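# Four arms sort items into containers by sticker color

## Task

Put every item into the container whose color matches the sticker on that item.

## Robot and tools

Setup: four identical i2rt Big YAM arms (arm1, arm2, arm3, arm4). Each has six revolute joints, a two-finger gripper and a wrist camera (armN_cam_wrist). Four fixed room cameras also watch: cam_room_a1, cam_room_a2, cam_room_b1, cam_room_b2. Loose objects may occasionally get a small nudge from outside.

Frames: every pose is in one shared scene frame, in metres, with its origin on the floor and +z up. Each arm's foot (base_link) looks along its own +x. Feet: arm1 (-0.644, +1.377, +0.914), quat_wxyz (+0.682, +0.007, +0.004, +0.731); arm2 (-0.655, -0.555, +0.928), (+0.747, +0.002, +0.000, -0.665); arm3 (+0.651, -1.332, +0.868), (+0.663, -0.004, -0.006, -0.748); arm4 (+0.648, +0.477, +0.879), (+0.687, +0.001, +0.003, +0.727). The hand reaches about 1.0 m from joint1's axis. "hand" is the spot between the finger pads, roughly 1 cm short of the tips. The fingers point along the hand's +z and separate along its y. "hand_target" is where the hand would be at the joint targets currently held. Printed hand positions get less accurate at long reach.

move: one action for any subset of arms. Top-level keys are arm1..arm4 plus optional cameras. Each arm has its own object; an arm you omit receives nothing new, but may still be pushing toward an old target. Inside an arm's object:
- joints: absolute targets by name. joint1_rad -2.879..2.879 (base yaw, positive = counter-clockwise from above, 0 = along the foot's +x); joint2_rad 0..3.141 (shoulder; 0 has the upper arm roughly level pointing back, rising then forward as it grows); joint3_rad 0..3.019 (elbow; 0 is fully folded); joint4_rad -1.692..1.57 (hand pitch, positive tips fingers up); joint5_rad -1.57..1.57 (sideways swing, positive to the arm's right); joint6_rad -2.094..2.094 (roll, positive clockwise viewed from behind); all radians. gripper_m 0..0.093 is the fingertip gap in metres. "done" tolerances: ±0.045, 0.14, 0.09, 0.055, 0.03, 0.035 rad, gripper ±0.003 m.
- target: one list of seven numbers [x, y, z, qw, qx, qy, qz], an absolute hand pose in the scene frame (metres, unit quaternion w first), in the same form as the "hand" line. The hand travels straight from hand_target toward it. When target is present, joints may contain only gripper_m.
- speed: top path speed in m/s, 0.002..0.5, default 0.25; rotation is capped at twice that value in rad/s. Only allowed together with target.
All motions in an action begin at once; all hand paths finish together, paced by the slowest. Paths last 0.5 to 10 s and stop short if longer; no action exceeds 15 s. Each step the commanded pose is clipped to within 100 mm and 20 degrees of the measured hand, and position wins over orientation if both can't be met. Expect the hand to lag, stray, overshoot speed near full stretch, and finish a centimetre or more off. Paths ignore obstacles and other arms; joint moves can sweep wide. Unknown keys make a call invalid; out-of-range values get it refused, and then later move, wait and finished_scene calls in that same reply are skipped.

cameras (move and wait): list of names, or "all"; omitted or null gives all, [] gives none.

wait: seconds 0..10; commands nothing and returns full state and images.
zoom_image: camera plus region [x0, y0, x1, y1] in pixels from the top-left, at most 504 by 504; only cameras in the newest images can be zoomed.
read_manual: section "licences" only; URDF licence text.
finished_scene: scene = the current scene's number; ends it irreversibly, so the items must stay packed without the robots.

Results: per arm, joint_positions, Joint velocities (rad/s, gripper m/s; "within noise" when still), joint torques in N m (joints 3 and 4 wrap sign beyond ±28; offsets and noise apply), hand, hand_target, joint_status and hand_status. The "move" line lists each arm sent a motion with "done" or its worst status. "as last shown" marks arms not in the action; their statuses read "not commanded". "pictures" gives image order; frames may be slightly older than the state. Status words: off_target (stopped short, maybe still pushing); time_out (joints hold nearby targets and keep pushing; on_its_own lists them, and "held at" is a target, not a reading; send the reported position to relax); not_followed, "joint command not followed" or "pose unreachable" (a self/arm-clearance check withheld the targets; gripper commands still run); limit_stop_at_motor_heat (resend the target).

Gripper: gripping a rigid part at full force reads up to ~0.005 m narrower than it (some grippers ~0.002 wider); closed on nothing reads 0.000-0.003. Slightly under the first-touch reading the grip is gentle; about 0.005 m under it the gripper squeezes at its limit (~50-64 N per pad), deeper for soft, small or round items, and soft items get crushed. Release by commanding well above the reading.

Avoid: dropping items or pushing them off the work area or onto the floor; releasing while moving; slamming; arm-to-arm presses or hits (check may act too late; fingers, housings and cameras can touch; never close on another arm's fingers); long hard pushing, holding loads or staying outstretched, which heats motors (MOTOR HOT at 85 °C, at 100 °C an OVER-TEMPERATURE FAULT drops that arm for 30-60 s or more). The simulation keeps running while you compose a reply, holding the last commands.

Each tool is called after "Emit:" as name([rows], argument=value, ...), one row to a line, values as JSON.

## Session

Emit:
move()

Scene clock: 0.00 s.
Joint torques (N m): no reading
Motor temperatures (°C): arm1=[20 23 27 23 21 21 21] | arm2=[23 24 26 22 22 20 23] | arm3=[24 23 24 23 24 23 23] | arm4=[22 21 24 22 24 21 24]
Heat: arm1: hottest joint3_rad 27 °C; arm2: hottest joint3_rad 26 °C; arm3: hottest joint1_rad 24 °C; arm4: hottest joint3_rad 24 °C.
Joint velocities: within noise
arm1.joint_positions: joint1_rad=+0.263 joint2_rad=+0.541 joint3_rad=+1.448 joint4_rad=-1.274 joint5_rad=+0.156 joint6_rad=+0.460 gripper_m=+0.09396
arm1.joint_status: not commanded
arm1.hand: x=-0.6722 y=+1.5689 z=+1.5123 quat_wxyz=(-0.269, +0.505, -0.648, -0.503) (m; scene frame)
arm1.hand_target: x=-0.6707 y=+1.5650 z=+1.5243 quat_wxyz=(-0.273, +0.499, -0.642, -0.514) (m; scene frame)
arm1.hand_status: not commanded
arm2.joint_positions: joint1_rad=+0.198 joint2_rad=+0.259 joint3_rad=+1.632 joint4_rad=-1.245 joint5_rad=-0.167 joint6_rad=+0.724 gripper_m=+0.09396
arm2.joint_status: not commanded
arm2.hand: x=-0.6328 y=-0.5393 z=+1.6268 quat_wxyz=(-0.736, -0.518, -0.413, +0.142) (m; scene frame)
arm2.hand_target: x=-0.6348 y=-0.5332 z=+1.6300 quat_wxyz=(-0.741, -0.512, -0.410, +0.144) (m; scene frame)
arm2.hand_status: not commanded
arm3.joint_positions: joint1_rad=-0.202 joint2_rad=+0.522 joint3_rad=+1.369 joint4_rad=-1.376 joint5_rad=-0.141 joint6_rad=+0.009 gripper_m=+0.09396
arm3.joint_status: not commanded
arm3.hand: x=+0.6122 y=-1.5130 z=+1.4112 quat_wxyz=(-0.346, -0.682, -0.528, +0.369) (m; scene frame)
arm3.hand_target: x=+0.6130 y=-1.5103 z=+1.4212 quat_wxyz=(-0.352, -0.676, -0.525, +0.378) (m; scene frame)
arm3.hand_status: not commanded
arm4.joint_positions: joint1_rad=+0.128 joint2_rad=+0.492 joint3_rad=+1.422 joint4_rad=-1.388 joint5_rad=-0.180 joint6_rad=-0.624 gripper_m=+0.09396
arm4.joint_status: not commanded
arm4.hand: x=+0.5903 y=+0.6373 z=+1.4468 quat_wxyz=(-0.401, +0.802, -0.272, -0.348) (m; scene frame)
arm4.hand_target: x=+0.5910 y=+0.6334 z=+1.4564 quat_wxyz=(-0.410, +0.797, -0.269, -0.353) (m; scene frame)
arm4.hand_status: not commanded
pictures: arm1_cam_wrist, arm2_cam_wrist, arm3_cam_wrist, arm4_cam_wrist, cam_room_a1, cam_room_a2, cam_room_b1, cam_room_b2
Images, in order (width x height): arm1_cam_wrist 672x504, arm2_cam_wrist 672x504, arm3_cam_wrist 672x504, arm4_cam_wrist 672x504, cam_room_a1 672x504, cam_room_a2 672x504, cam_room_b1 672x504, cam_room_b2 672x504.

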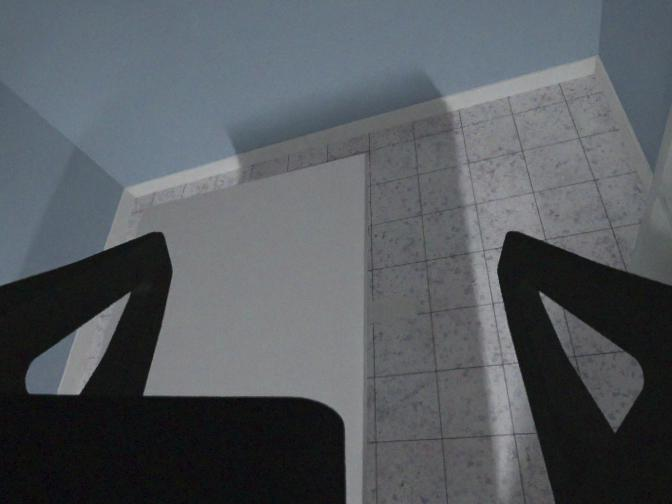

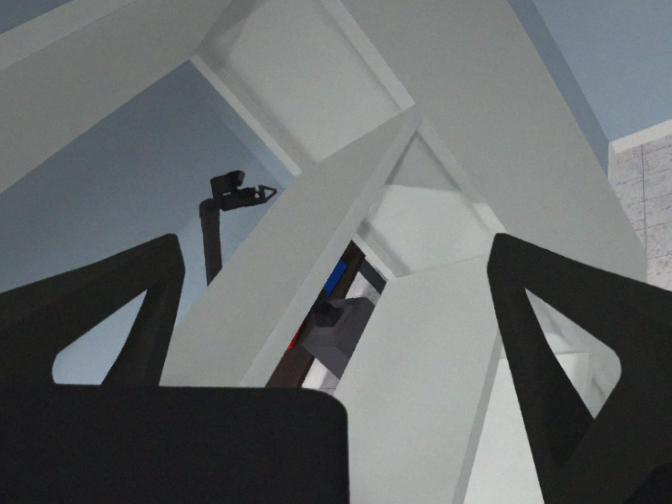

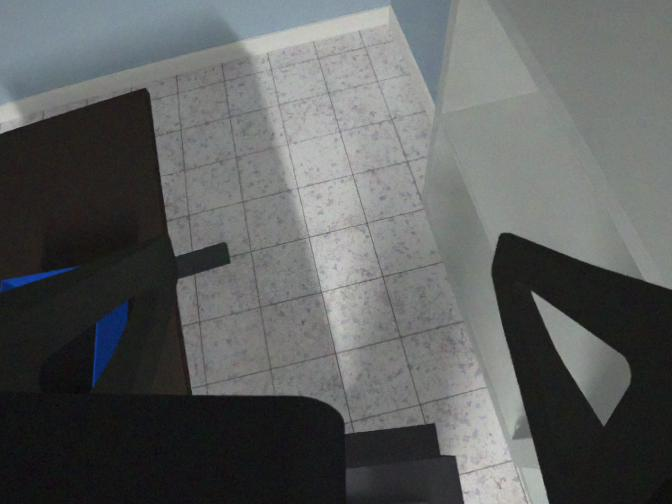

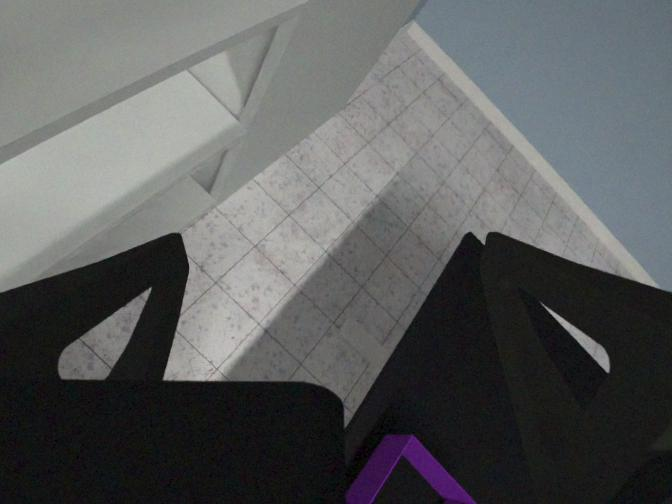

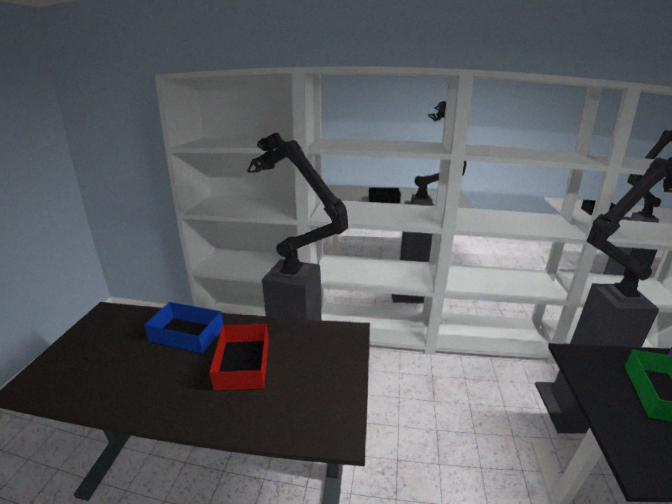

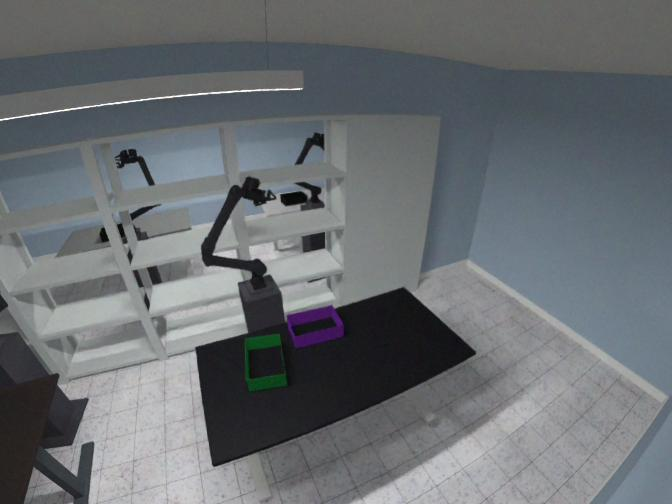

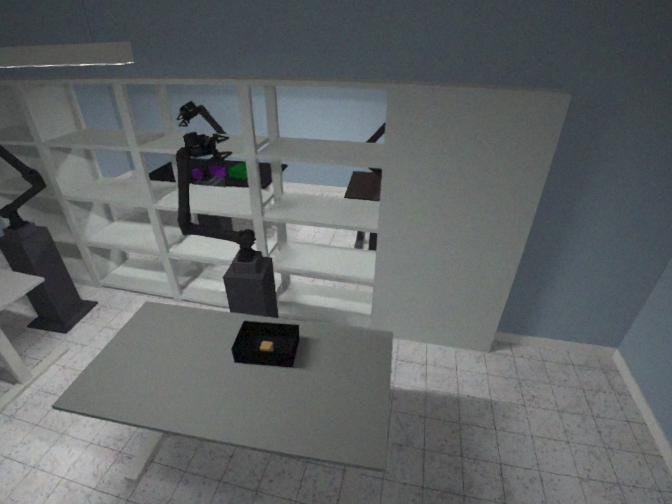

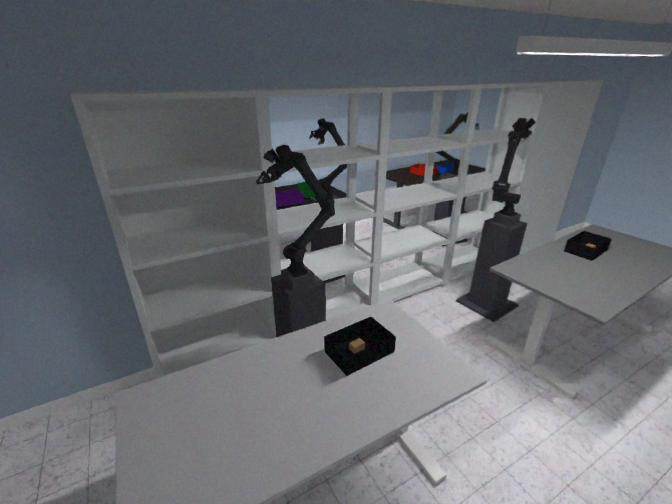

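Emit:
zoom_image(camera="cam_room_b2", region=[320, 315, 400, 380])

Emit:
zoom_image(camera="cam_room_b1", region=[225, 315, 305, 375])

Emit:
zoom_image(camera="cam_room_b2", region=[560, 225, 620, 265])

Emit:
move(arm1={"joints": {"joint1_rad": 1.57, "joint2_rad": 1.1, "joint3_rad": 1.1, "joint4_rad": -0.95, "joint5_rad": 0, "joint6_rad": 0, "gripper_m": 0.09}}, arm2={"joints": {"joint1_rad": -1.2, "joint2_rad": 1.1, "joint3_rad": 1.1, "joint4_rad": -0.95, "joint5_rad": 0, "joint6_rad": 0, "gripper_m": 0.09}}, arm3={"joints": {"joint1_rad": 1.4, "joint2_rad": 1.1, "joint3_rad": 1.1, "joint4_rad": -0.95, "joint5_rad": 0, "joint6_rad": 0, "gripper_m": 0.09}}, arm4={"joints": {"joint1_rad": -1.5, "joint2_rad": 1.1, "joint3_rad": 1.1, "joint4_rad": -0.95, "joint5_rad": 0, "joint6_rad": 0, "gripper_m": 0.09}}, cameras=["arm1_cam_wrist","arm2_cam_wrist","arm3_cam_wrist","arm4_cam_wrist"])

Scaled by 6.300.

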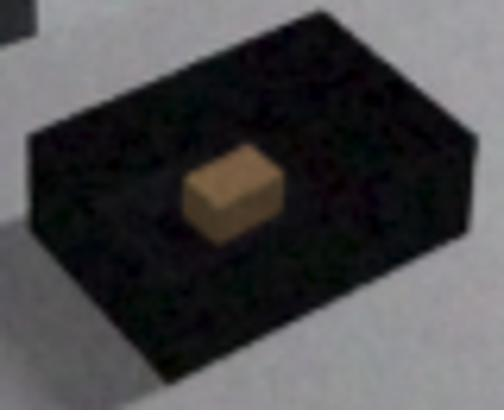

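Scaled by 6.300.

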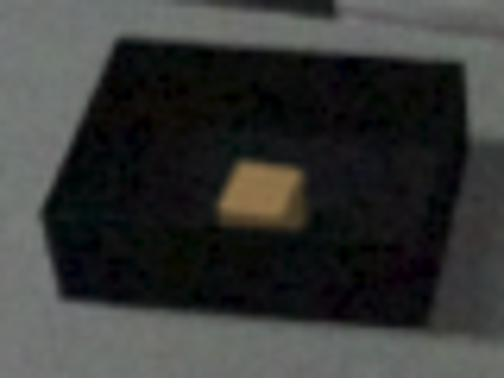

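Scaled by 8.400.

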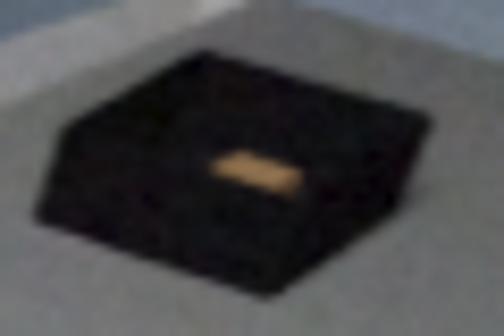

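Scene clock: 10.50 s.
Joint torques (N m): arm1=[-1.2 -5.77 14.89 1.55 0.09 -0.06] | arm2=[0.91 -9.7 13.68 1.94 -0.01 -0.08] | arm3=[1.55 -9.64 10.7 1.51 0.1 -0.11] | arm4=[1.03 -9.93 11.21 1.2 0.05 0.16]
Motor temperatures (°C): arm1=[20 23 28 23 21 21 21] | arm2=[23 24 27 22 22 20 23] | arm3=[24 23 25 23 24 23 23] | arm4=[22 22 25 22 24 21 24]
Heat: arm1: hottest joint3_rad 28 °C; arm2: hottest joint3_rad 27 °C; arm3: hottest joint3_rad 25 °C; arm4: hottest joint3_rad 25 °C.
move: arm1 done; arm2 done; arm3 done; arm4 done
Joint velocities: within noise
arm1.joint_positions: joint1_rad=+1.568 joint2_rad=+1.109 joint3_rad=+1.063 joint4_rad=-0.962 joint5_rad=-0.002 joint6_rad=+0.007 gripper_m=+0.09006
arm1.joint_status: all done
arm1.hand: x=-1.0651 y=+1.3486 z=+1.1945 quat_wxyz=(+0.009, +0.958, +0.029, -0.285) (m; scene frame)
arm1.hand_target: x=-1.0736 y=+1.3474 z=+1.2195 quat_wxyz=(+0.009, +0.949, +0.033, -0.313) (m; scene frame)
arm1.hand_status: not commanded
arm2.joint_positions: joint1_rad=-1.201 joint2_rad=+1.106 joint3_rad=+1.076 joint4_rad=-0.952 joint5_rad=+0.000 joint6_rad=+0.014 gripper_m=+0.09010
arm2.joint_status: all done
arm2.hand: x=-1.0369 y=-0.7574 z=+1.2105 quat_wxyz=(-0.071, -0.931, -0.224, +0.280) (m; scene frame)
arm2.hand_target: x=-1.0407 y=-0.7599 z=+1.2256 quat_wxyz=(-0.072, -0.924, -0.230, +0.295) (m; scene frame)
arm2.hand_status: not commanded
arm3.joint_positions: joint1_rad=+1.396 joint2_rad=+1.112 joint3_rad=+1.089 joint4_rad=-0.958 joint5_rad=-0.002 joint6_rad=+0.006 gripper_m=+0.09006
arm3.joint_status: all done
arm3.hand: x=+1.0653 y=-1.4542 z=+1.1565 quat_wxyz=(-0.289, -0.142, -0.946, +0.048) (m; scene frame)
arm3.hand_target: x=+1.0677 y=-1.4532 z=+1.1683 quat_wxyz=(-0.303, -0.136, -0.942, +0.051) (m; scene frame)
arm3.hand_status: not commanded
arm4.joint_positions: joint1_rad=-1.503 joint2_rad=+1.116 joint3_rad=+1.073 joint4_rad=-0.961 joint5_rad=+0.001 joint6_rad=-0.012 gripper_m=+0.09012
arm4.joint_status: all done
arm4.hand: x=+1.0760 y=+0.5310 z=+1.1537 quat_wxyz=(-0.277, +0.066, -0.959, -0.014) (m; scene frame)
arm4.hand_target: x=+1.0815 y=+0.5331 z=+1.1756 quat_wxyz=(-0.302, +0.061, -0.951, -0.018) (m; scene frame)
arm4.hand_status: not commanded
pictures: arm1_cam_wrist, arm2_cam_wrist, arm3_cam_wrist, arm4_cam_wrist
Images, in order (width x height): arm1_cam_wrist 672x504, arm2_cam_wrist 672x504, arm3_cam_wrist 672x504, arm4_cam_wrist 672x504.

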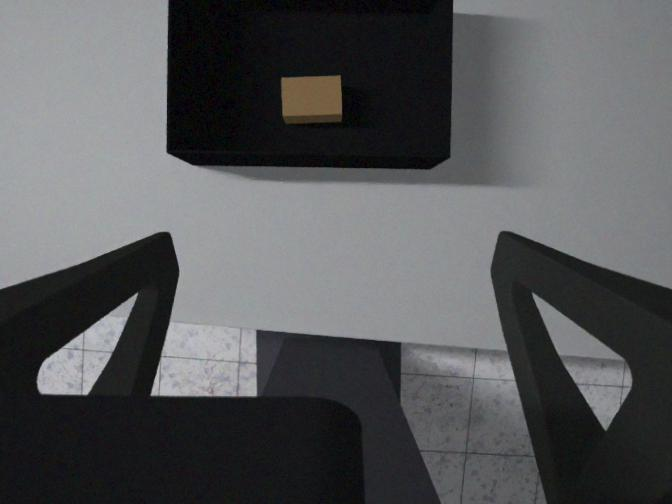

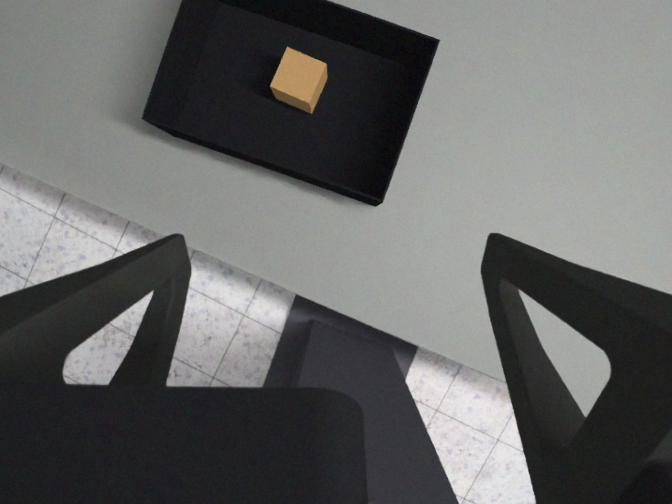

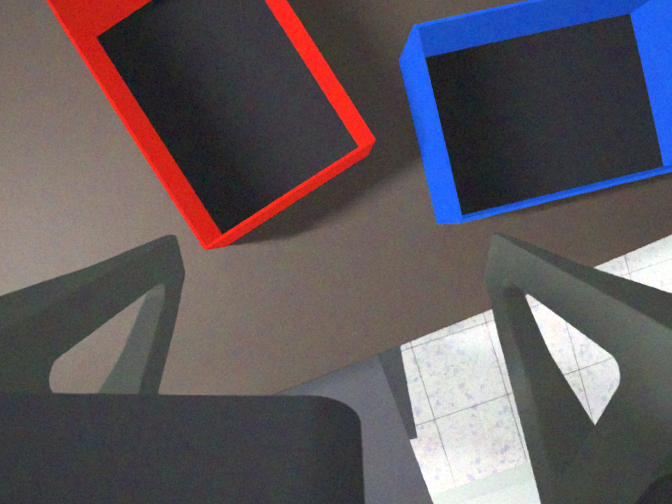

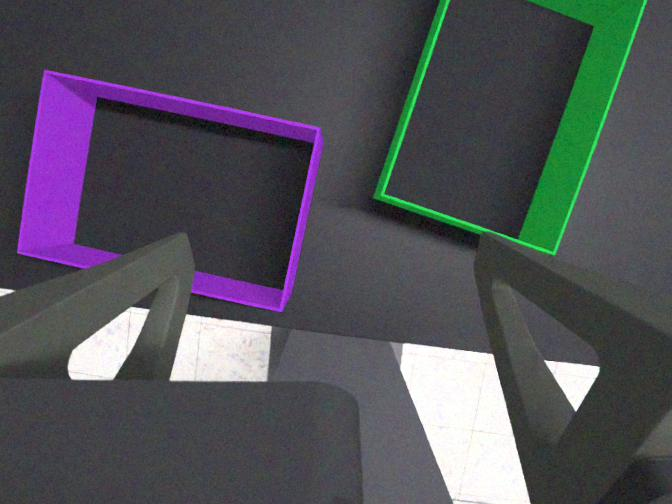

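Emit:
move()

Scene clock: 41.40 s.
Joint torques (N m): arm1=[-1.49 -5.83 14.97 1.8 0.11 0] | arm2=[0.85 -9.47 13.72 1.95 -0.01 -0.08] | arm3=[1.49 -9.58 10.66 1.51 0.11 -0.11] | arm4=[0.85 -9.93 11.17 1.28 0.04 0.15]
Motor temperatures (°C): arm1=[20 23 33 23 21 21 21] | arm2=[23 25 30 22 22 20 23] | arm3=[24 23 28 23 24 23 23] | arm4=[22 22 33 22 24 21 24]
Heat: arm1: hottest joint3_rad 33 °C; arm2: hottest joint3_rad 30 °C; arm3: hottest joint3_rad 28 °C; arm4: hottest joint3_rad 33 °C.
Joint velocities: within noise
arm1.joint_positions: joint1_rad=+1.568 joint2_rad=+1.109 joint3_rad=+1.063 joint4_rad=-0.962 joint5_rad=-0.002 joint6_rad=+0.007 gripper_m=+0.09006
arm1.joint_status: all done
arm1.hand: x=-1.0651 y=+1.3486 z=+1.1945 quat_wxyz=(+0.009, +0.958, +0.029, -0.285) (m; scene frame)
arm1.hand_target: x=-1.0736 y=+1.3474 z=+1.2195 quat_wxyz=(+0.009, +0.949, +0.033, -0.313) (m; scene frame)
arm1.hand_status: not commanded
arm2.joint_positions: joint1_rad=-1.201 joint2_rad=+1.106 joint3_rad=+1.076 joint4_rad=-0.952 joint5_rad=+0.000 joint6_rad=+0.014 gripper_m=+0.09010
arm2.joint_status: all done
arm2.hand: x=-1.0369 y=-0.7574 z=+1.2105 quat_wxyz=(-0.071, -0.931, -0.224, +0.280) (m; scene frame)
arm2.hand_target: x=-1.0407 y=-0.7599 z=+1.2256 quat_wxyz=(-0.073, -0.924, -0.230, +0.295) (m; scene frame)
arm2.hand_status: not commanded
arm3.joint_positions: joint1_rad=+1.396 joint2_rad=+1.112 joint3_rad=+1.089 joint4_rad=-0.958 joint5_rad=-0.002 joint6_rad=+0.006 gripper_m=+0.09006
arm3.joint_status: all done
arm3.hand: x=+1.0653 y=-1.4542 z=+1.1565 quat_wxyz=(-0.289, -0.142, -0.946, +0.048) (m; scene frame)
arm3.hand_target: x=+1.0677 y=-1.4532 z=+1.1683 quat_wxyz=(-0.303, -0.136, -0.942, +0.051) (m; scene frame)
arm3.hand_status: not commanded
arm4.joint_positions: joint1_rad=-1.503 joint2_rad=+1.116 joint3_rad=+1.073 joint4_rad=-0.961 joint5_rad=+0.001 joint6_rad=-0.012 gripper_m=+0.09012
arm4.joint_status: all done
arm4.hand: x=+1.0760 y=+0.5310 z=+1.1537 quat_wxyz=(-0.277, +0.066, -0.959, -0.014) (m; scene frame)
arm4.hand_target: x=+1.0815 y=+0.5331 z=+1.1756 quat_wxyz=(-0.302, +0.061, -0.951, -0.018) (m; scene frame)
arm4.hand_status: not commanded
pictures: arm1_cam_wrist, arm2_cam_wrist, arm3_cam_wrist, arm4_cam_wrist, cam_room_a1, cam_room_a2, cam_room_b1, cam_room_b2
Images, in order (width x height): arm1_cam_wrist 672x504, arm2_cam_wrist 672x504, arm3_cam_wrist 672x504, arm4_cam_wrist 672x504, cam_room_a1 672x504, cam_room_a2 672x504, cam_room_b1 672x504, cam_room_b2 672x504.

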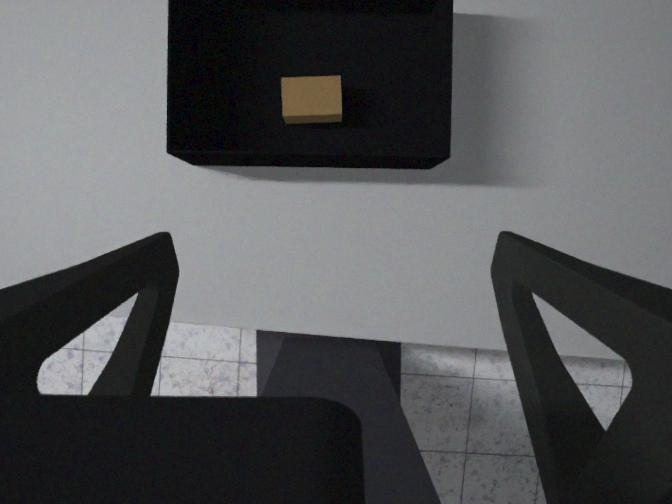

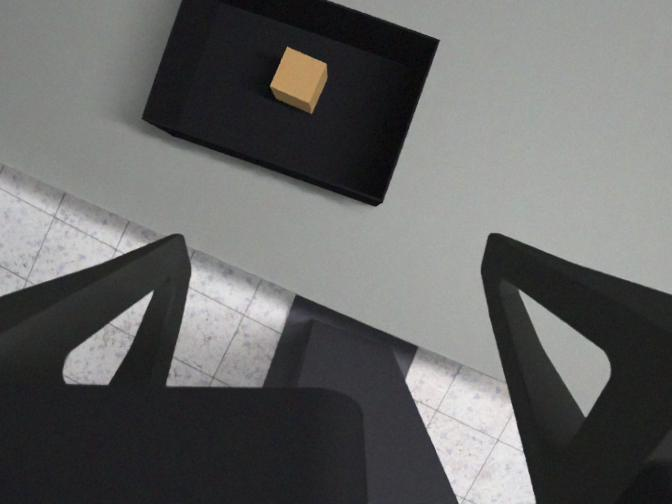

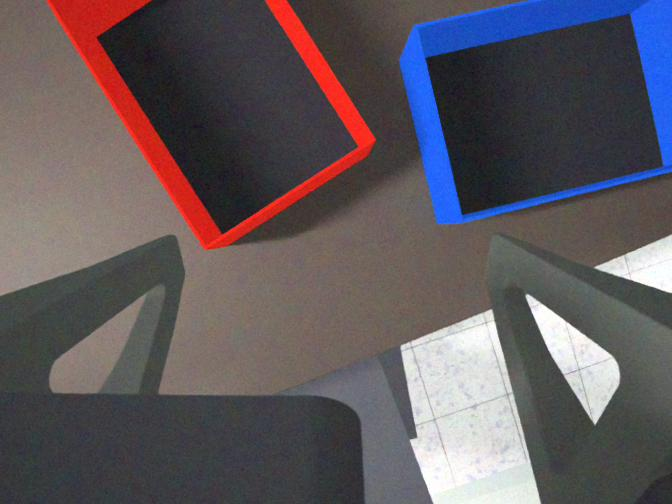

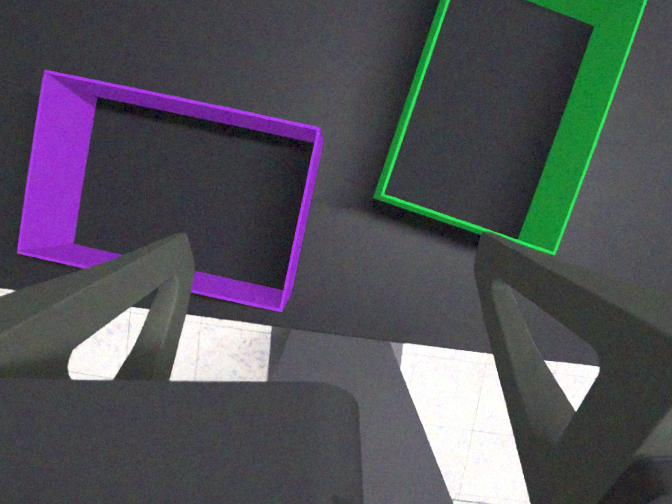

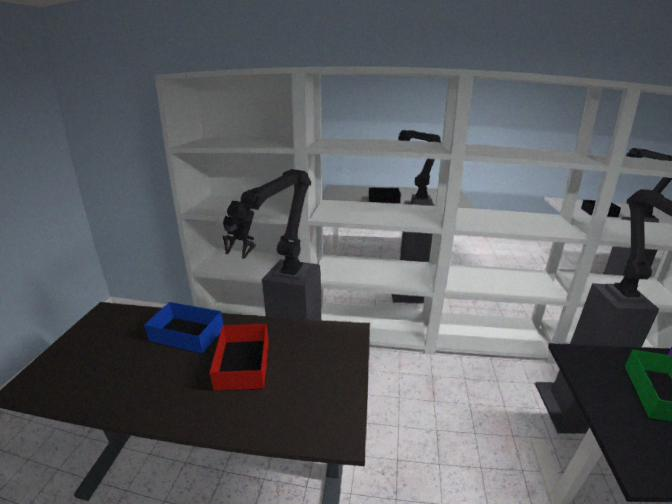

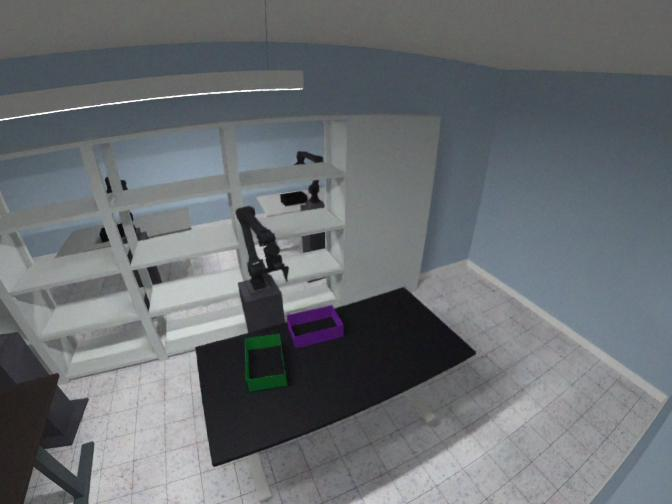

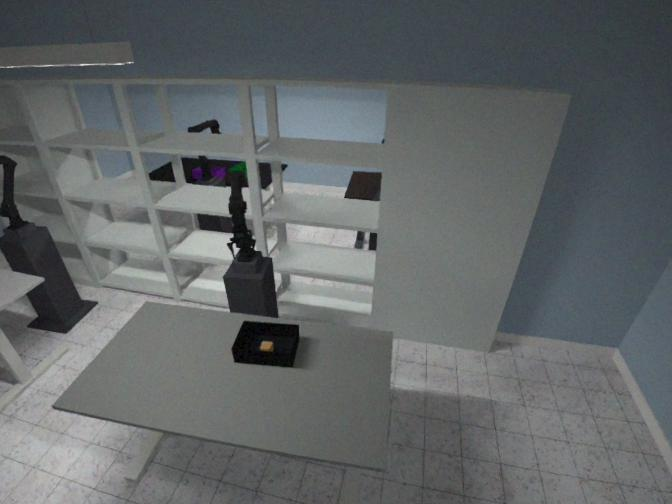

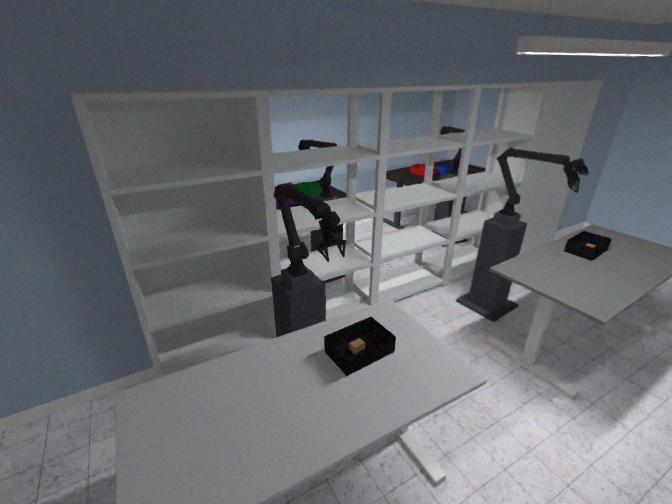

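Emit:
zoom_image(camera="cam_room_b2", region=[320, 310, 400, 370])

Emit:
zoom_image(camera="cam_room_b1", region=[230, 315, 310, 375])

Emit:
zoom_image(camera="arm1_cam_wrist", region=[250, 50, 370, 140])

Emit:
zoom_image(camera="arm2_cam_wrist", region=[240, 30, 360, 120])

Scaled by 6.300.

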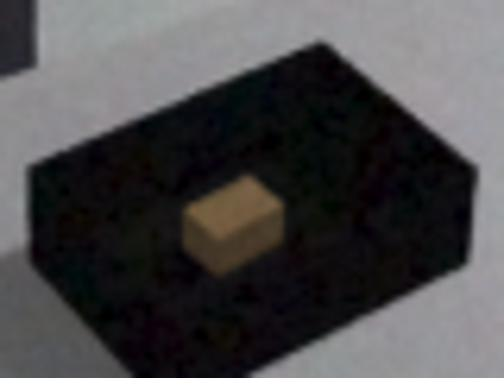

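Scaled by 6.300.

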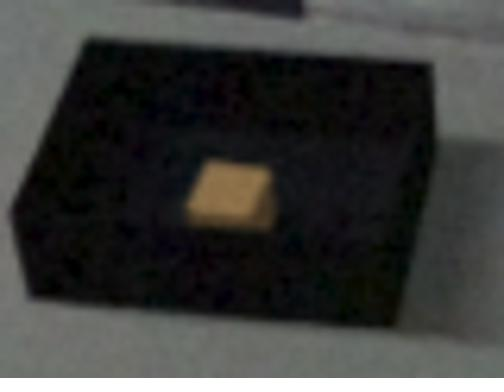

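Scaled by 4.200.

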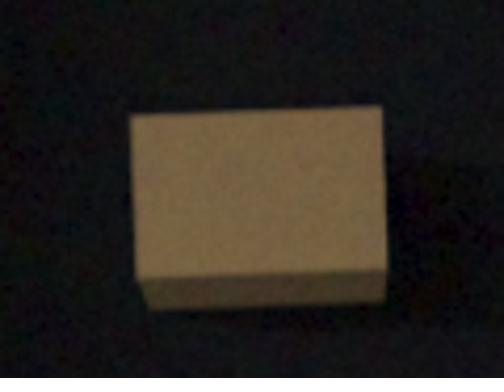

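Scaled by 4.200.

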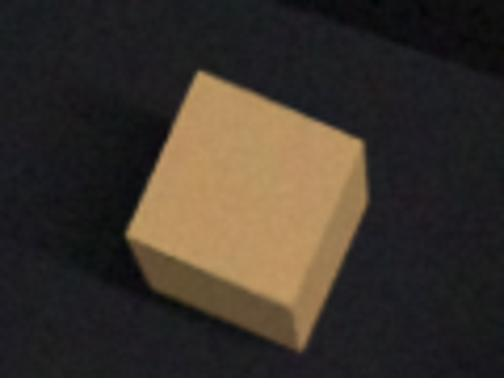

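Emit:
move(arm1={"joints":{"joint1_rad":1.62,"joint4_rad":-1.57,"joint6_rad":1.57}}, arm2={"joints":{"joint1_rad":-1.117,"joint4_rad":-1.57,"joint6_rad":0.5}}, cameras=[])

Emit:
move(arm1={"target":[-1.2185,1.307,1.0,0,-0.7408,0.6717,0]}, arm2={"target":[-1.186,-0.893,1.0,0,0.99945,0.0332,0]}, cameras=["arm1_cam_wrist","arm2_cam_wrist"])

Scene clock: 97.70 s.
Joint torques (N m): arm1=[-1.14 -4.48 13.82 0.21 0.15 0.12] | arm2=[0.44 -8.23 12.62 0.17 0.06 0.21] | arm3=[1.49 -9.7 10.71 1.5 0.11 -0.1] | arm4=[0.91 -10.4 11.15 1.29 0.09 0.15]
Motor temperatures (°C): arm1=[20 24 37 23 21 21 21] | arm2=[23 25 33 22 22 20 23] | arm3=[24 24 31 23 24 23 23] | arm4=[22 23 39 22 24 21 24]
Heat: arm1: hottest joint3_rad 37 °C; arm2: hottest joint3_rad 33 °C; arm3: hottest joint3_rad 31 °C; arm4: hottest joint3_rad 39 °C.
move: arm1 done; arm2 done
Joint velocities: within noise
arm1.joint_positions: joint1_rad=+1.617 joint2_rad=+1.109 joint3_rad=+1.063 joint4_rad=-1.561 joint5_rad=-0.001 joint6_rad=+1.562 gripper_m=+0.09006
arm1.joint_status: all done
arm1.hand: x=-0.9247 y=+1.3442 z=+1.1548 quat_wxyz=(-0.009, +0.749, -0.662, +0.006) (m; scene frame)
arm1.hand_target: x=-0.9305 y=+1.3427 z=+1.1715 quat_wxyz=(+0.004, +0.748, -0.664, -0.007) (m; scene frame)
arm1.hand_status: not commanded
arm2.joint_positions: joint1_rad=-1.114 joint2_rad=+1.106 joint3_rad=+1.076 joint4_rad=-1.558 joint5_rad=+0.000 joint6_rad=+0.485 gripper_m=+0.09010
arm2.joint_status: all done
arm2.hand: x=-0.8995 y=-0.7133 z=+1.1696 quat_wxyz=(+0.006, -0.999, -0.044, -0.008) (m; scene frame)
arm2.hand_target: x=-0.9022 y=-0.7139 z=+1.1802 quat_wxyz=(+0.001, -0.999, -0.035, -0.001) (m; scene frame)
arm2.hand_status: not commanded
arm3, arm4: as last shown
pictures: none
No camera images: "cameras" was empty.

Scene clock: 99.93 s.
Joint torques (N m): arm1=[-1.08 -15.38 14.23 0.49 0.06 0.16] | arm2=[0.21 -20.72 14.58 0.17 -0.02 0.22] | arm3=[1.67 -9.7 10.7 1.51 0.11 -0.11] | arm4=[0.97 -10.34 11.22 1.18 0.06 0.11]
Motor temperatures (°C): arm1=[20 24 37 23 21 21 21] | arm2=[23 25 34 22 22 20 23] | arm3=[24 24 31 23 24 23 23] | arm4=[22 23 39 22 24 21 24]
Heat: arm1: hottest joint3_rad 37 °C; arm2: hottest joint3_rad 34 °C; arm3: hottest joint3_rad 31 °C; arm4: hottest joint3_rad 39 °C.
move: arm1 off_target; arm2 off_target
Joint velocities: within noise
arm1.joint_positions: joint1_rad=+1.617 joint2_rad=+1.948 joint3_rad=+1.538 joint4_rad=-1.231 joint5_rad=-0.003 joint6_rad=+1.586 gripper_m=+0.09006
arm1.joint_status: not commanded
arm1.hand: x=-1.1964 y=+1.3134 z=+0.9822 quat_wxyz=(-0.021, +0.741, -0.671, +0.018) (m; scene frame)
arm1.hand_target: x=-1.2172 y=+1.3071 z=+1.0006 quat_wxyz=(+0.000, +0.741, -0.672, +0.000) (m; scene frame)
arm1.hand_status: off_target (0.029 m and 3.2 deg from the pose sent, 0.334 m and 1.9 deg at the start)
arm2.joint_positions: joint1_rad=-1.114 joint2_rad=+2.046 joint3_rad=+1.716 joint4_rad=-1.260 joint5_rad=+0.000 joint6_rad=+0.485 gripper_m=+0.09010
arm2.joint_status: not commanded
arm2.hand: x=-1.1695 y=-0.8875 z=+0.9928 quat_wxyz=(+0.006, -0.999, -0.044, -0.009) (m; scene frame)
arm2.hand_target: x=-1.1854 y=-0.8924 z=+1.0002 quat_wxyz=(+0.000, -0.999, -0.033, +0.001) (m; scene frame)
arm2.hand_status: off_target (0.019 m and 1.8 deg from the pose sent, 0.378 m and 1.7 deg at the start)
arm3, arm4: as last shown
pictures: arm1_cam_wrist, arm2_cam_wrist
Images, in order (width x height): arm1_cam_wrist 672x504, arm2_cam_wrist 672x504.

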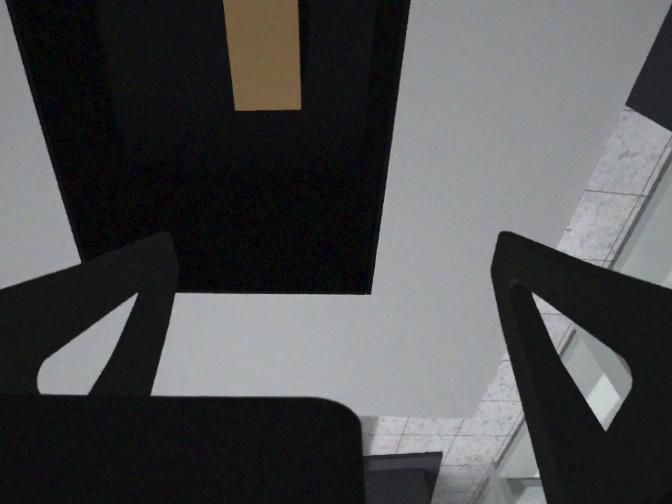

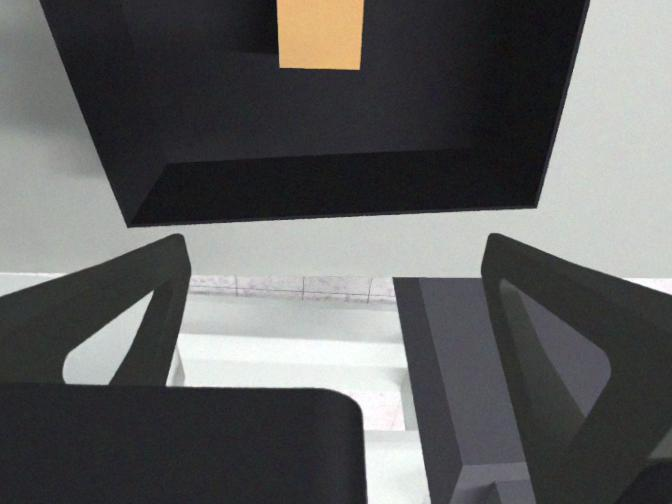

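Emit:
move(arm1={"target":[-1.254,1.298,0.905,-0.0168,-0.7408,0.6717,0.0185]}, arm2={"target":[-1.19,-0.900,0.898,0,0.99945,0.0332,0]}, cameras=["arm1_cam_wrist","arm2_cam_wrist"])

Scene clock: 124.93 s.
Joint torques (N m): arm1=[-1.08 -17.79 12.72 0.91 0.23 0.11] | arm2=[0.67 -22.12 9.28 1.2 -0.02 0.21] | arm3=[1.61 -9.7 10.7 1.51 0.11 -0.11] | arm4=[0.97 -9.99 11.26 1.35 0.1 0.17]
Motor temperatures (°C): arm1=[20 25 36 23 21 21 21] | arm2=[23 27 35 22 22 20 23] | arm3=[24 24 32 23 24 23 23] | arm4=[22 23 40 22 24 21 24]
Heat: arm1: hottest joint3_rad 36 °C; arm2: hottest joint3_rad 35 °C; arm3: hottest joint3_rad 32 °C; arm4: hottest joint3_rad 40 °C.
move: arm1 off_target; arm2 off_target
Joint velocities: within noise
arm1.joint_positions: joint1_rad=+1.622 joint2_rad=+2.125 joint3_rad=+1.540 joint4_rad=-1.020 joint5_rad=-0.001 joint6_rad=+1.596 gripper_m=+0.09006
arm1.joint_status: not commanded
arm1.hand: x=-1.2288 y=+1.3073 z=+0.8828 quat_wxyz=(-0.009, +0.740, -0.673, +0.005) (m; scene frame)
arm1.hand_target: x=-1.2527 y=+1.2981 z=+0.9059 quat_wxyz=(+0.017, +0.740, -0.672, -0.018) (m; scene frame)
arm1.hand_status: off_target (0.035 m and 4.0 deg from the pose sent, 0.097 m and 6.1 deg at the start)
arm2.joint_positions: joint1_rad=-1.114 joint2_rad=+2.179 joint3_rad=+1.708 joint4_rad=-1.090 joint5_rad=+0.000 joint6_rad=+0.492 gripper_m=+0.09010
arm2.joint_status: not commanded
arm2.hand: x=-1.1900 y=-0.9006 z=+0.9096 quat_wxyz=(-0.001, -0.999, -0.041, +0.003) (m; scene frame)
arm2.hand_target: x=-1.1899 y=-0.8999 z=+0.8983 quat_wxyz=(+0.000, -0.999, -0.033, +0.000) (m; scene frame)
arm2.hand_status: off_target (0.012 m and 1.0 deg from the pose sent, 0.098 m and 1.8 deg at the start)
arm3, arm4: as last shown
pictures: arm1_cam_wrist, arm2_cam_wrist
Images, in order (width x height): arm1_cam_wrist 672x504, arm2_cam_wrist 672x504.

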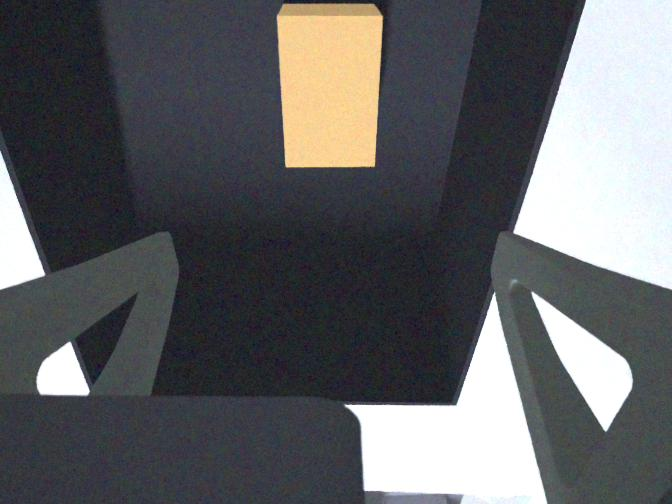

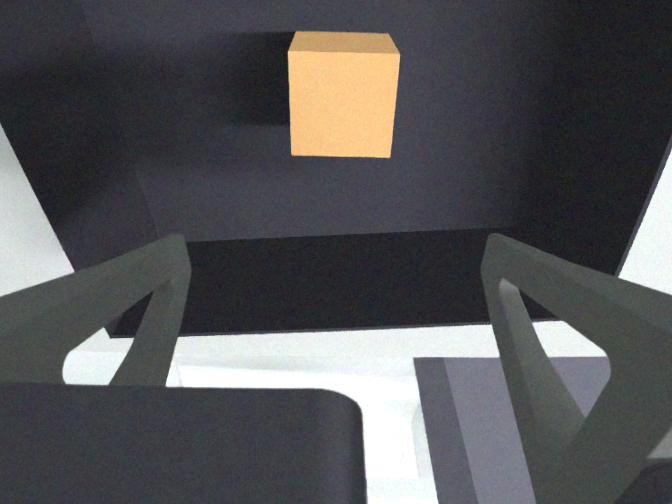

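Emit:
move(arm1={"target":[-1.2525,1.290,0.848,-0.0168,-0.7408,0.6717,0.0185]}, arm2={"target":[-1.169,-0.895,0.822,0,0.99945,0.0332,0]}, cameras=["arm1_cam_wrist","arm2_cam_wrist"])

Scene clock: 141.43 s.
Joint torques (N m): arm1=[-1.73 -17.96 9.84 0.77 0.16 0.09] | arm2=[1.55 -21.36 8.38 1.22 -0.01 0.21] | arm3=[1.44 -9.7 10.73 1.51 0.11 -0.11] | arm4=[1.32 -9.99 11.1 1.24 0.07 0.13]
Motor temperatures (°C): arm1=[20 26 37 23 21 21 21] | arm2=[23 26 34 22 22 20 23] | arm3=[24 24 32 23 24 23 23] | arm4=[22 23 41 22 24 21 24]
Heat: arm1: hottest joint3_rad 37 °C; arm2: hottest joint3_rad 34 °C; arm3: hottest joint3_rad 32 °C; arm4: hottest joint3_rad 41 °C.
move: arm1 off_target; arm2 off_target
Joint velocities: within noise
arm1.joint_positions: joint1_rad=+1.638 joint2_rad=+2.191 joint3_rad=+1.540 joint4_rad=-0.910 joint5_rad=+0.000 joint6_rad=+1.610 gripper_m=+0.09006
arm1.joint_status: not commanded
arm1.hand: x=-1.2427 y=+1.2965 z=+0.8447 quat_wxyz=(+0.008, +0.740, -0.672, -0.010) (m; scene frame)
arm1.hand_target: x=-1.2523 y=+1.2901 z=+0.8482 quat_wxyz=(+0.017, +0.740, -0.672, -0.018) (m; scene frame)
arm1.hand_status: off_target (0.012 m and 1.4 deg from the pose sent, 0.045 m and 4.0 deg at the start)
arm2.joint_positions: joint1_rad=-1.113 joint2_rad=+2.240 joint3_rad=+1.597 joint4_rad=-0.912 joint5_rad=+0.000 joint6_rad=+0.503 gripper_m=+0.09010
arm2.joint_status: not commanded
arm2.hand: x=-1.1752 y=-0.8915 z=+0.8367 quat_wxyz=(-0.003, -0.999, -0.036, +0.006) (m; scene frame)
arm2.hand_target: x=-1.1688 y=-0.8948 z=+0.8223 quat_wxyz=(+0.000, -0.999, -0.033, +0.000) (m; scene frame)
arm2.hand_status: off_target (0.016 m and 0.8 deg from the pose sent, 0.090 m and 1.0 deg at the start)
arm3, arm4: as last shown
pictures: arm1_cam_wrist, arm2_cam_wrist
Images, in order (width x height): arm1_cam_wrist 672x504, arm2_cam_wrist 672x504.

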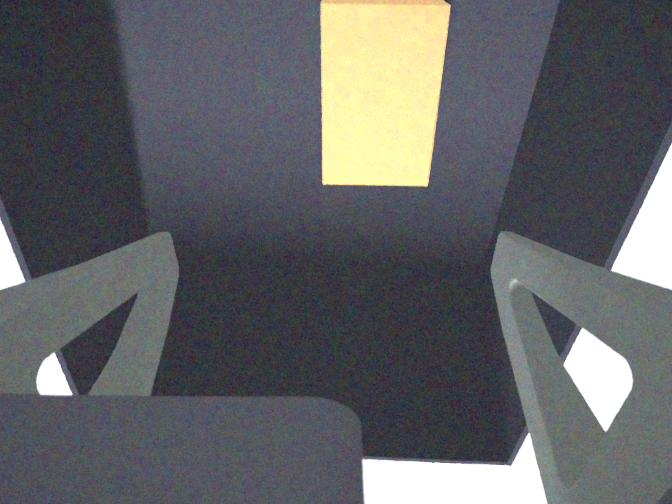

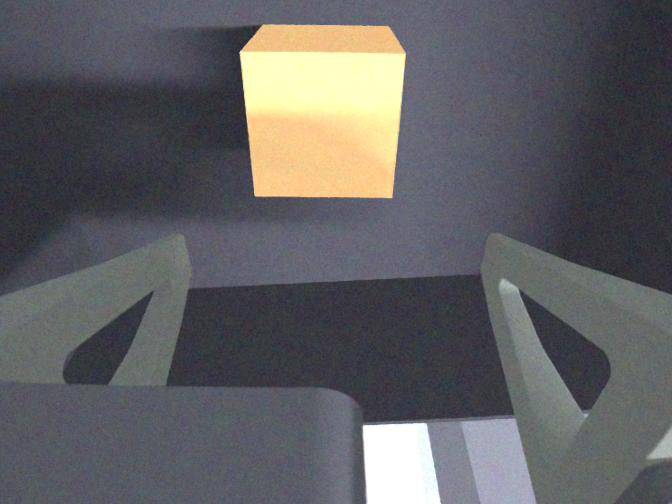

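Emit:
move(arm1={"target":[-1.2360,1.292,0.794,-0.0067,-0.7408,0.6717,0.0074]}, arm2={"target":[-1.160,-0.8995,0.768,0,0.99945,0.0332,0]}, cameras=["arm1_cam_wrist","arm2_cam_wrist"])

Scene clock: 154.30 s.
Joint torques (N m): arm1=[-0.85 -17.2 7.88 0.73 0.06 0.09] | arm2=[1.32 -21.48 7.62 1.21 -0.01 0.22] | arm3=[1.44 -9.64 10.7 1.52 0.11 -0.11] | arm4=[1.2 -10.23 11.12 1.26 0.09 0.14]
Motor temperatures (°C): arm1=[20 26 36 23 21 21 21] | arm2=[23 26 33 22 22 20 23] | arm3=[24 24 32 23 24 23 23] | arm4=[22 23 41 22 24 21 24]
Heat: arm1: hottest joint3_rad 36 °C; arm2: hottest joint3_rad 33 °C; arm3: hottest joint3_rad 32 °C; arm4: hottest joint3_rad 41 °C.
move: arm1 done; arm2 off_target
Joint velocities: within noise
arm1.joint_positions: joint1_rad=+1.638 joint2_rad=+2.264 joint3_rad=+1.507 joint4_rad=-0.825 joint5_rad=+0.000 joint6_rad=+1.610 gripper_m=+0.09006
arm1.joint_status: not commanded
arm1.hand: x=-1.2316 y=+1.2981 z=+0.7936 quat_wxyz=(+0.001, +0.740, -0.672, -0.003) (m; scene frame)
arm1.hand_target: x=-1.2360 y=+1.2921 z=+0.7942 quat_wxyz=(+0.007, +0.741, -0.672, -0.007) (m; scene frame)
arm1.hand_status: done (0.008 m and 0.9 deg from the pose sent, 0.051 m and 0.3 deg at the start)
arm2.joint_positions: joint1_rad=-1.095 joint2_rad=+2.323 joint3_rad=+1.583 joint4_rad=-0.813 joint5_rad=+0.000 joint6_rad=+0.518 gripper_m=+0.09010
arm2.joint_status: not commanded
arm2.hand: x=-1.1666 y=-0.8989 z=+0.7835 quat_wxyz=(-0.003, -0.999, -0.037, +0.007) (m; scene frame)
arm2.hand_target: x=-1.1597 y=-0.8993 z=+0.7684 quat_wxyz=(+0.000, -0.999, -0.033, +0.000) (m; scene frame)
arm2.hand_status: off_target (0.017 m and 1.0 deg from the pose sent, 0.071 m and 0.8 deg at the start)
arm3, arm4: as last shown
pictures: arm1_cam_wrist, arm2_cam_wrist
Images, in order (width x height): arm1_cam_wrist 672x504, arm2_cam_wrist 672x504.

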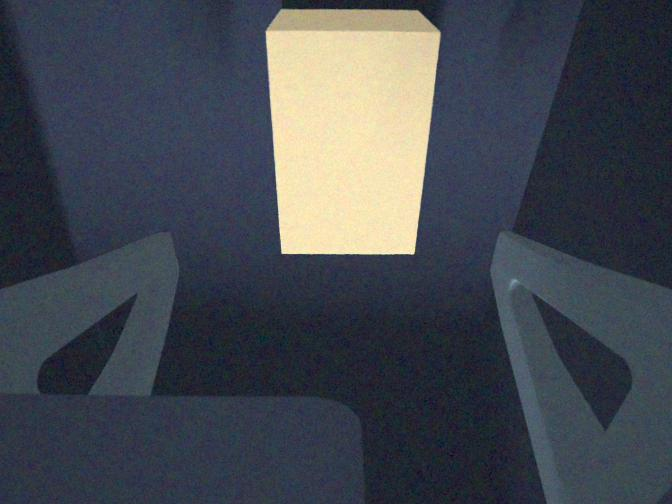

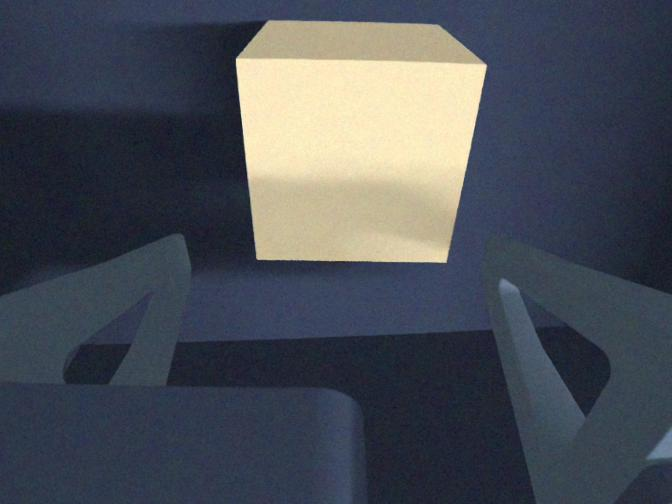

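Emit:
move(arm1={"target":[-1.231,1.289,0.746,-0.0067,-0.7408,0.6717,0.0074]}, arm2={"target":[-1.155,-0.893,0.732,0,0.99945,0.0332,0]}, cameras=["arm1_cam_wrist","arm2_cam_wrist"])

Scene clock: 163.33 s.
Joint torques (N m): arm1=[-1.26 -16.73 7.58 1.01 0.02 0.08] | arm2=[0.91 -21.07 7.01 1.28 0 0.16] | arm3=[1.44 -9.58 10.66 1.47 0.1 -0.11] | arm4=[1.55 -10.64 11.22 1.33 0.1 0.15]
Motor temperatures (°C): arm1=[20 26 35 23 21 21 21] | arm2=[23 27 32 22 22 20 23] | arm3=[24 24 32 23 24 23 23] | arm4=[22 23 42 22 24 21 24]
Heat: arm1: hottest joint3_rad 35 °C; arm2: hottest joint3_rad 32 °C; arm3: hottest joint3_rad 32 °C; arm4: hottest joint3_rad 42 °C.
move: arm1 done; arm2 off_target
Joint velocities: within noise
arm1.joint_positions: joint1_rad=+1.641 joint2_rad=+2.341 joint3_rad=+1.500 joint4_rad=-0.736 joint5_rad=+0.000 joint6_rad=+1.616 gripper_m=+0.09006
arm1.joint_status: not commanded
arm1.hand: x=-1.2280 y=+1.2966 z=+0.7472 quat_wxyz=(+0.002, +0.740, -0.673, -0.004) (m; scene frame)
arm1.hand_target: x=-1.2308 y=+1.2889 z=+0.7461 quat_wxyz=(+0.007, +0.741, -0.672, -0.007) (m; scene frame)
arm1.hand_status: done (0.008 m and 0.7 deg from the pose sent, 0.048 m and 0.9 deg at the start)
arm2.joint_positions: joint1_rad=-1.095 joint2_rad=+2.371 joint3_rad=+1.570 joint4_rad=-0.744 joint5_rad=+0.000 joint6_rad=+0.518 gripper_m=+0.09010
arm2.joint_status: not commanded
arm2.hand: x=-1.1635 y=-0.8968 z=+0.7517 quat_wxyz=(-0.006, -0.999, -0.037, +0.010) (m; scene frame)
arm2.hand_target: x=-1.1547 y=-0.8928 z=+0.7327 quat_wxyz=(+0.000, -0.999, -0.033, +0.000) (m; scene frame)
arm2.hand_status: off_target (0.022 m and 1.4 deg from the pose sent, 0.053 m and 1.0 deg at the start)
arm3, arm4: as last shown
pictures: arm1_cam_wrist, arm2_cam_wrist
Images, in order (width x height): arm1_cam_wrist 672x504, arm2_cam_wrist 672x504.

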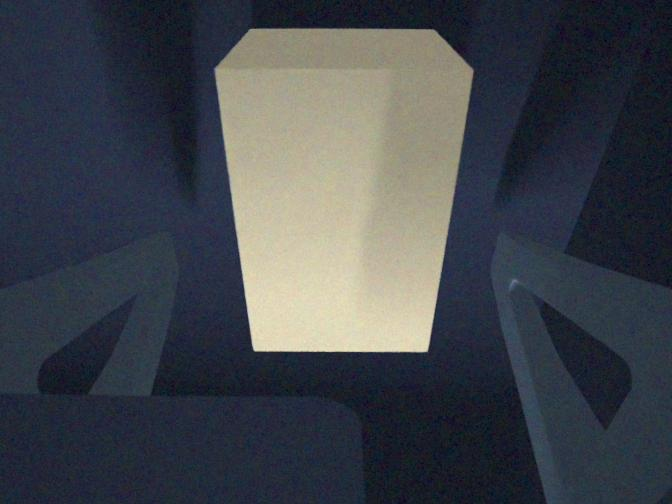

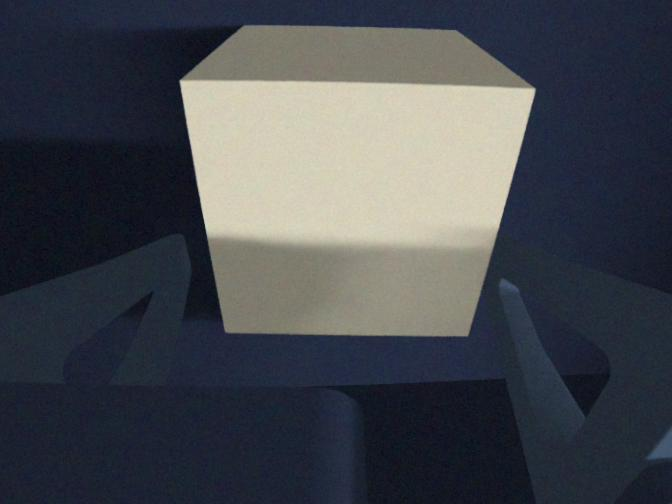

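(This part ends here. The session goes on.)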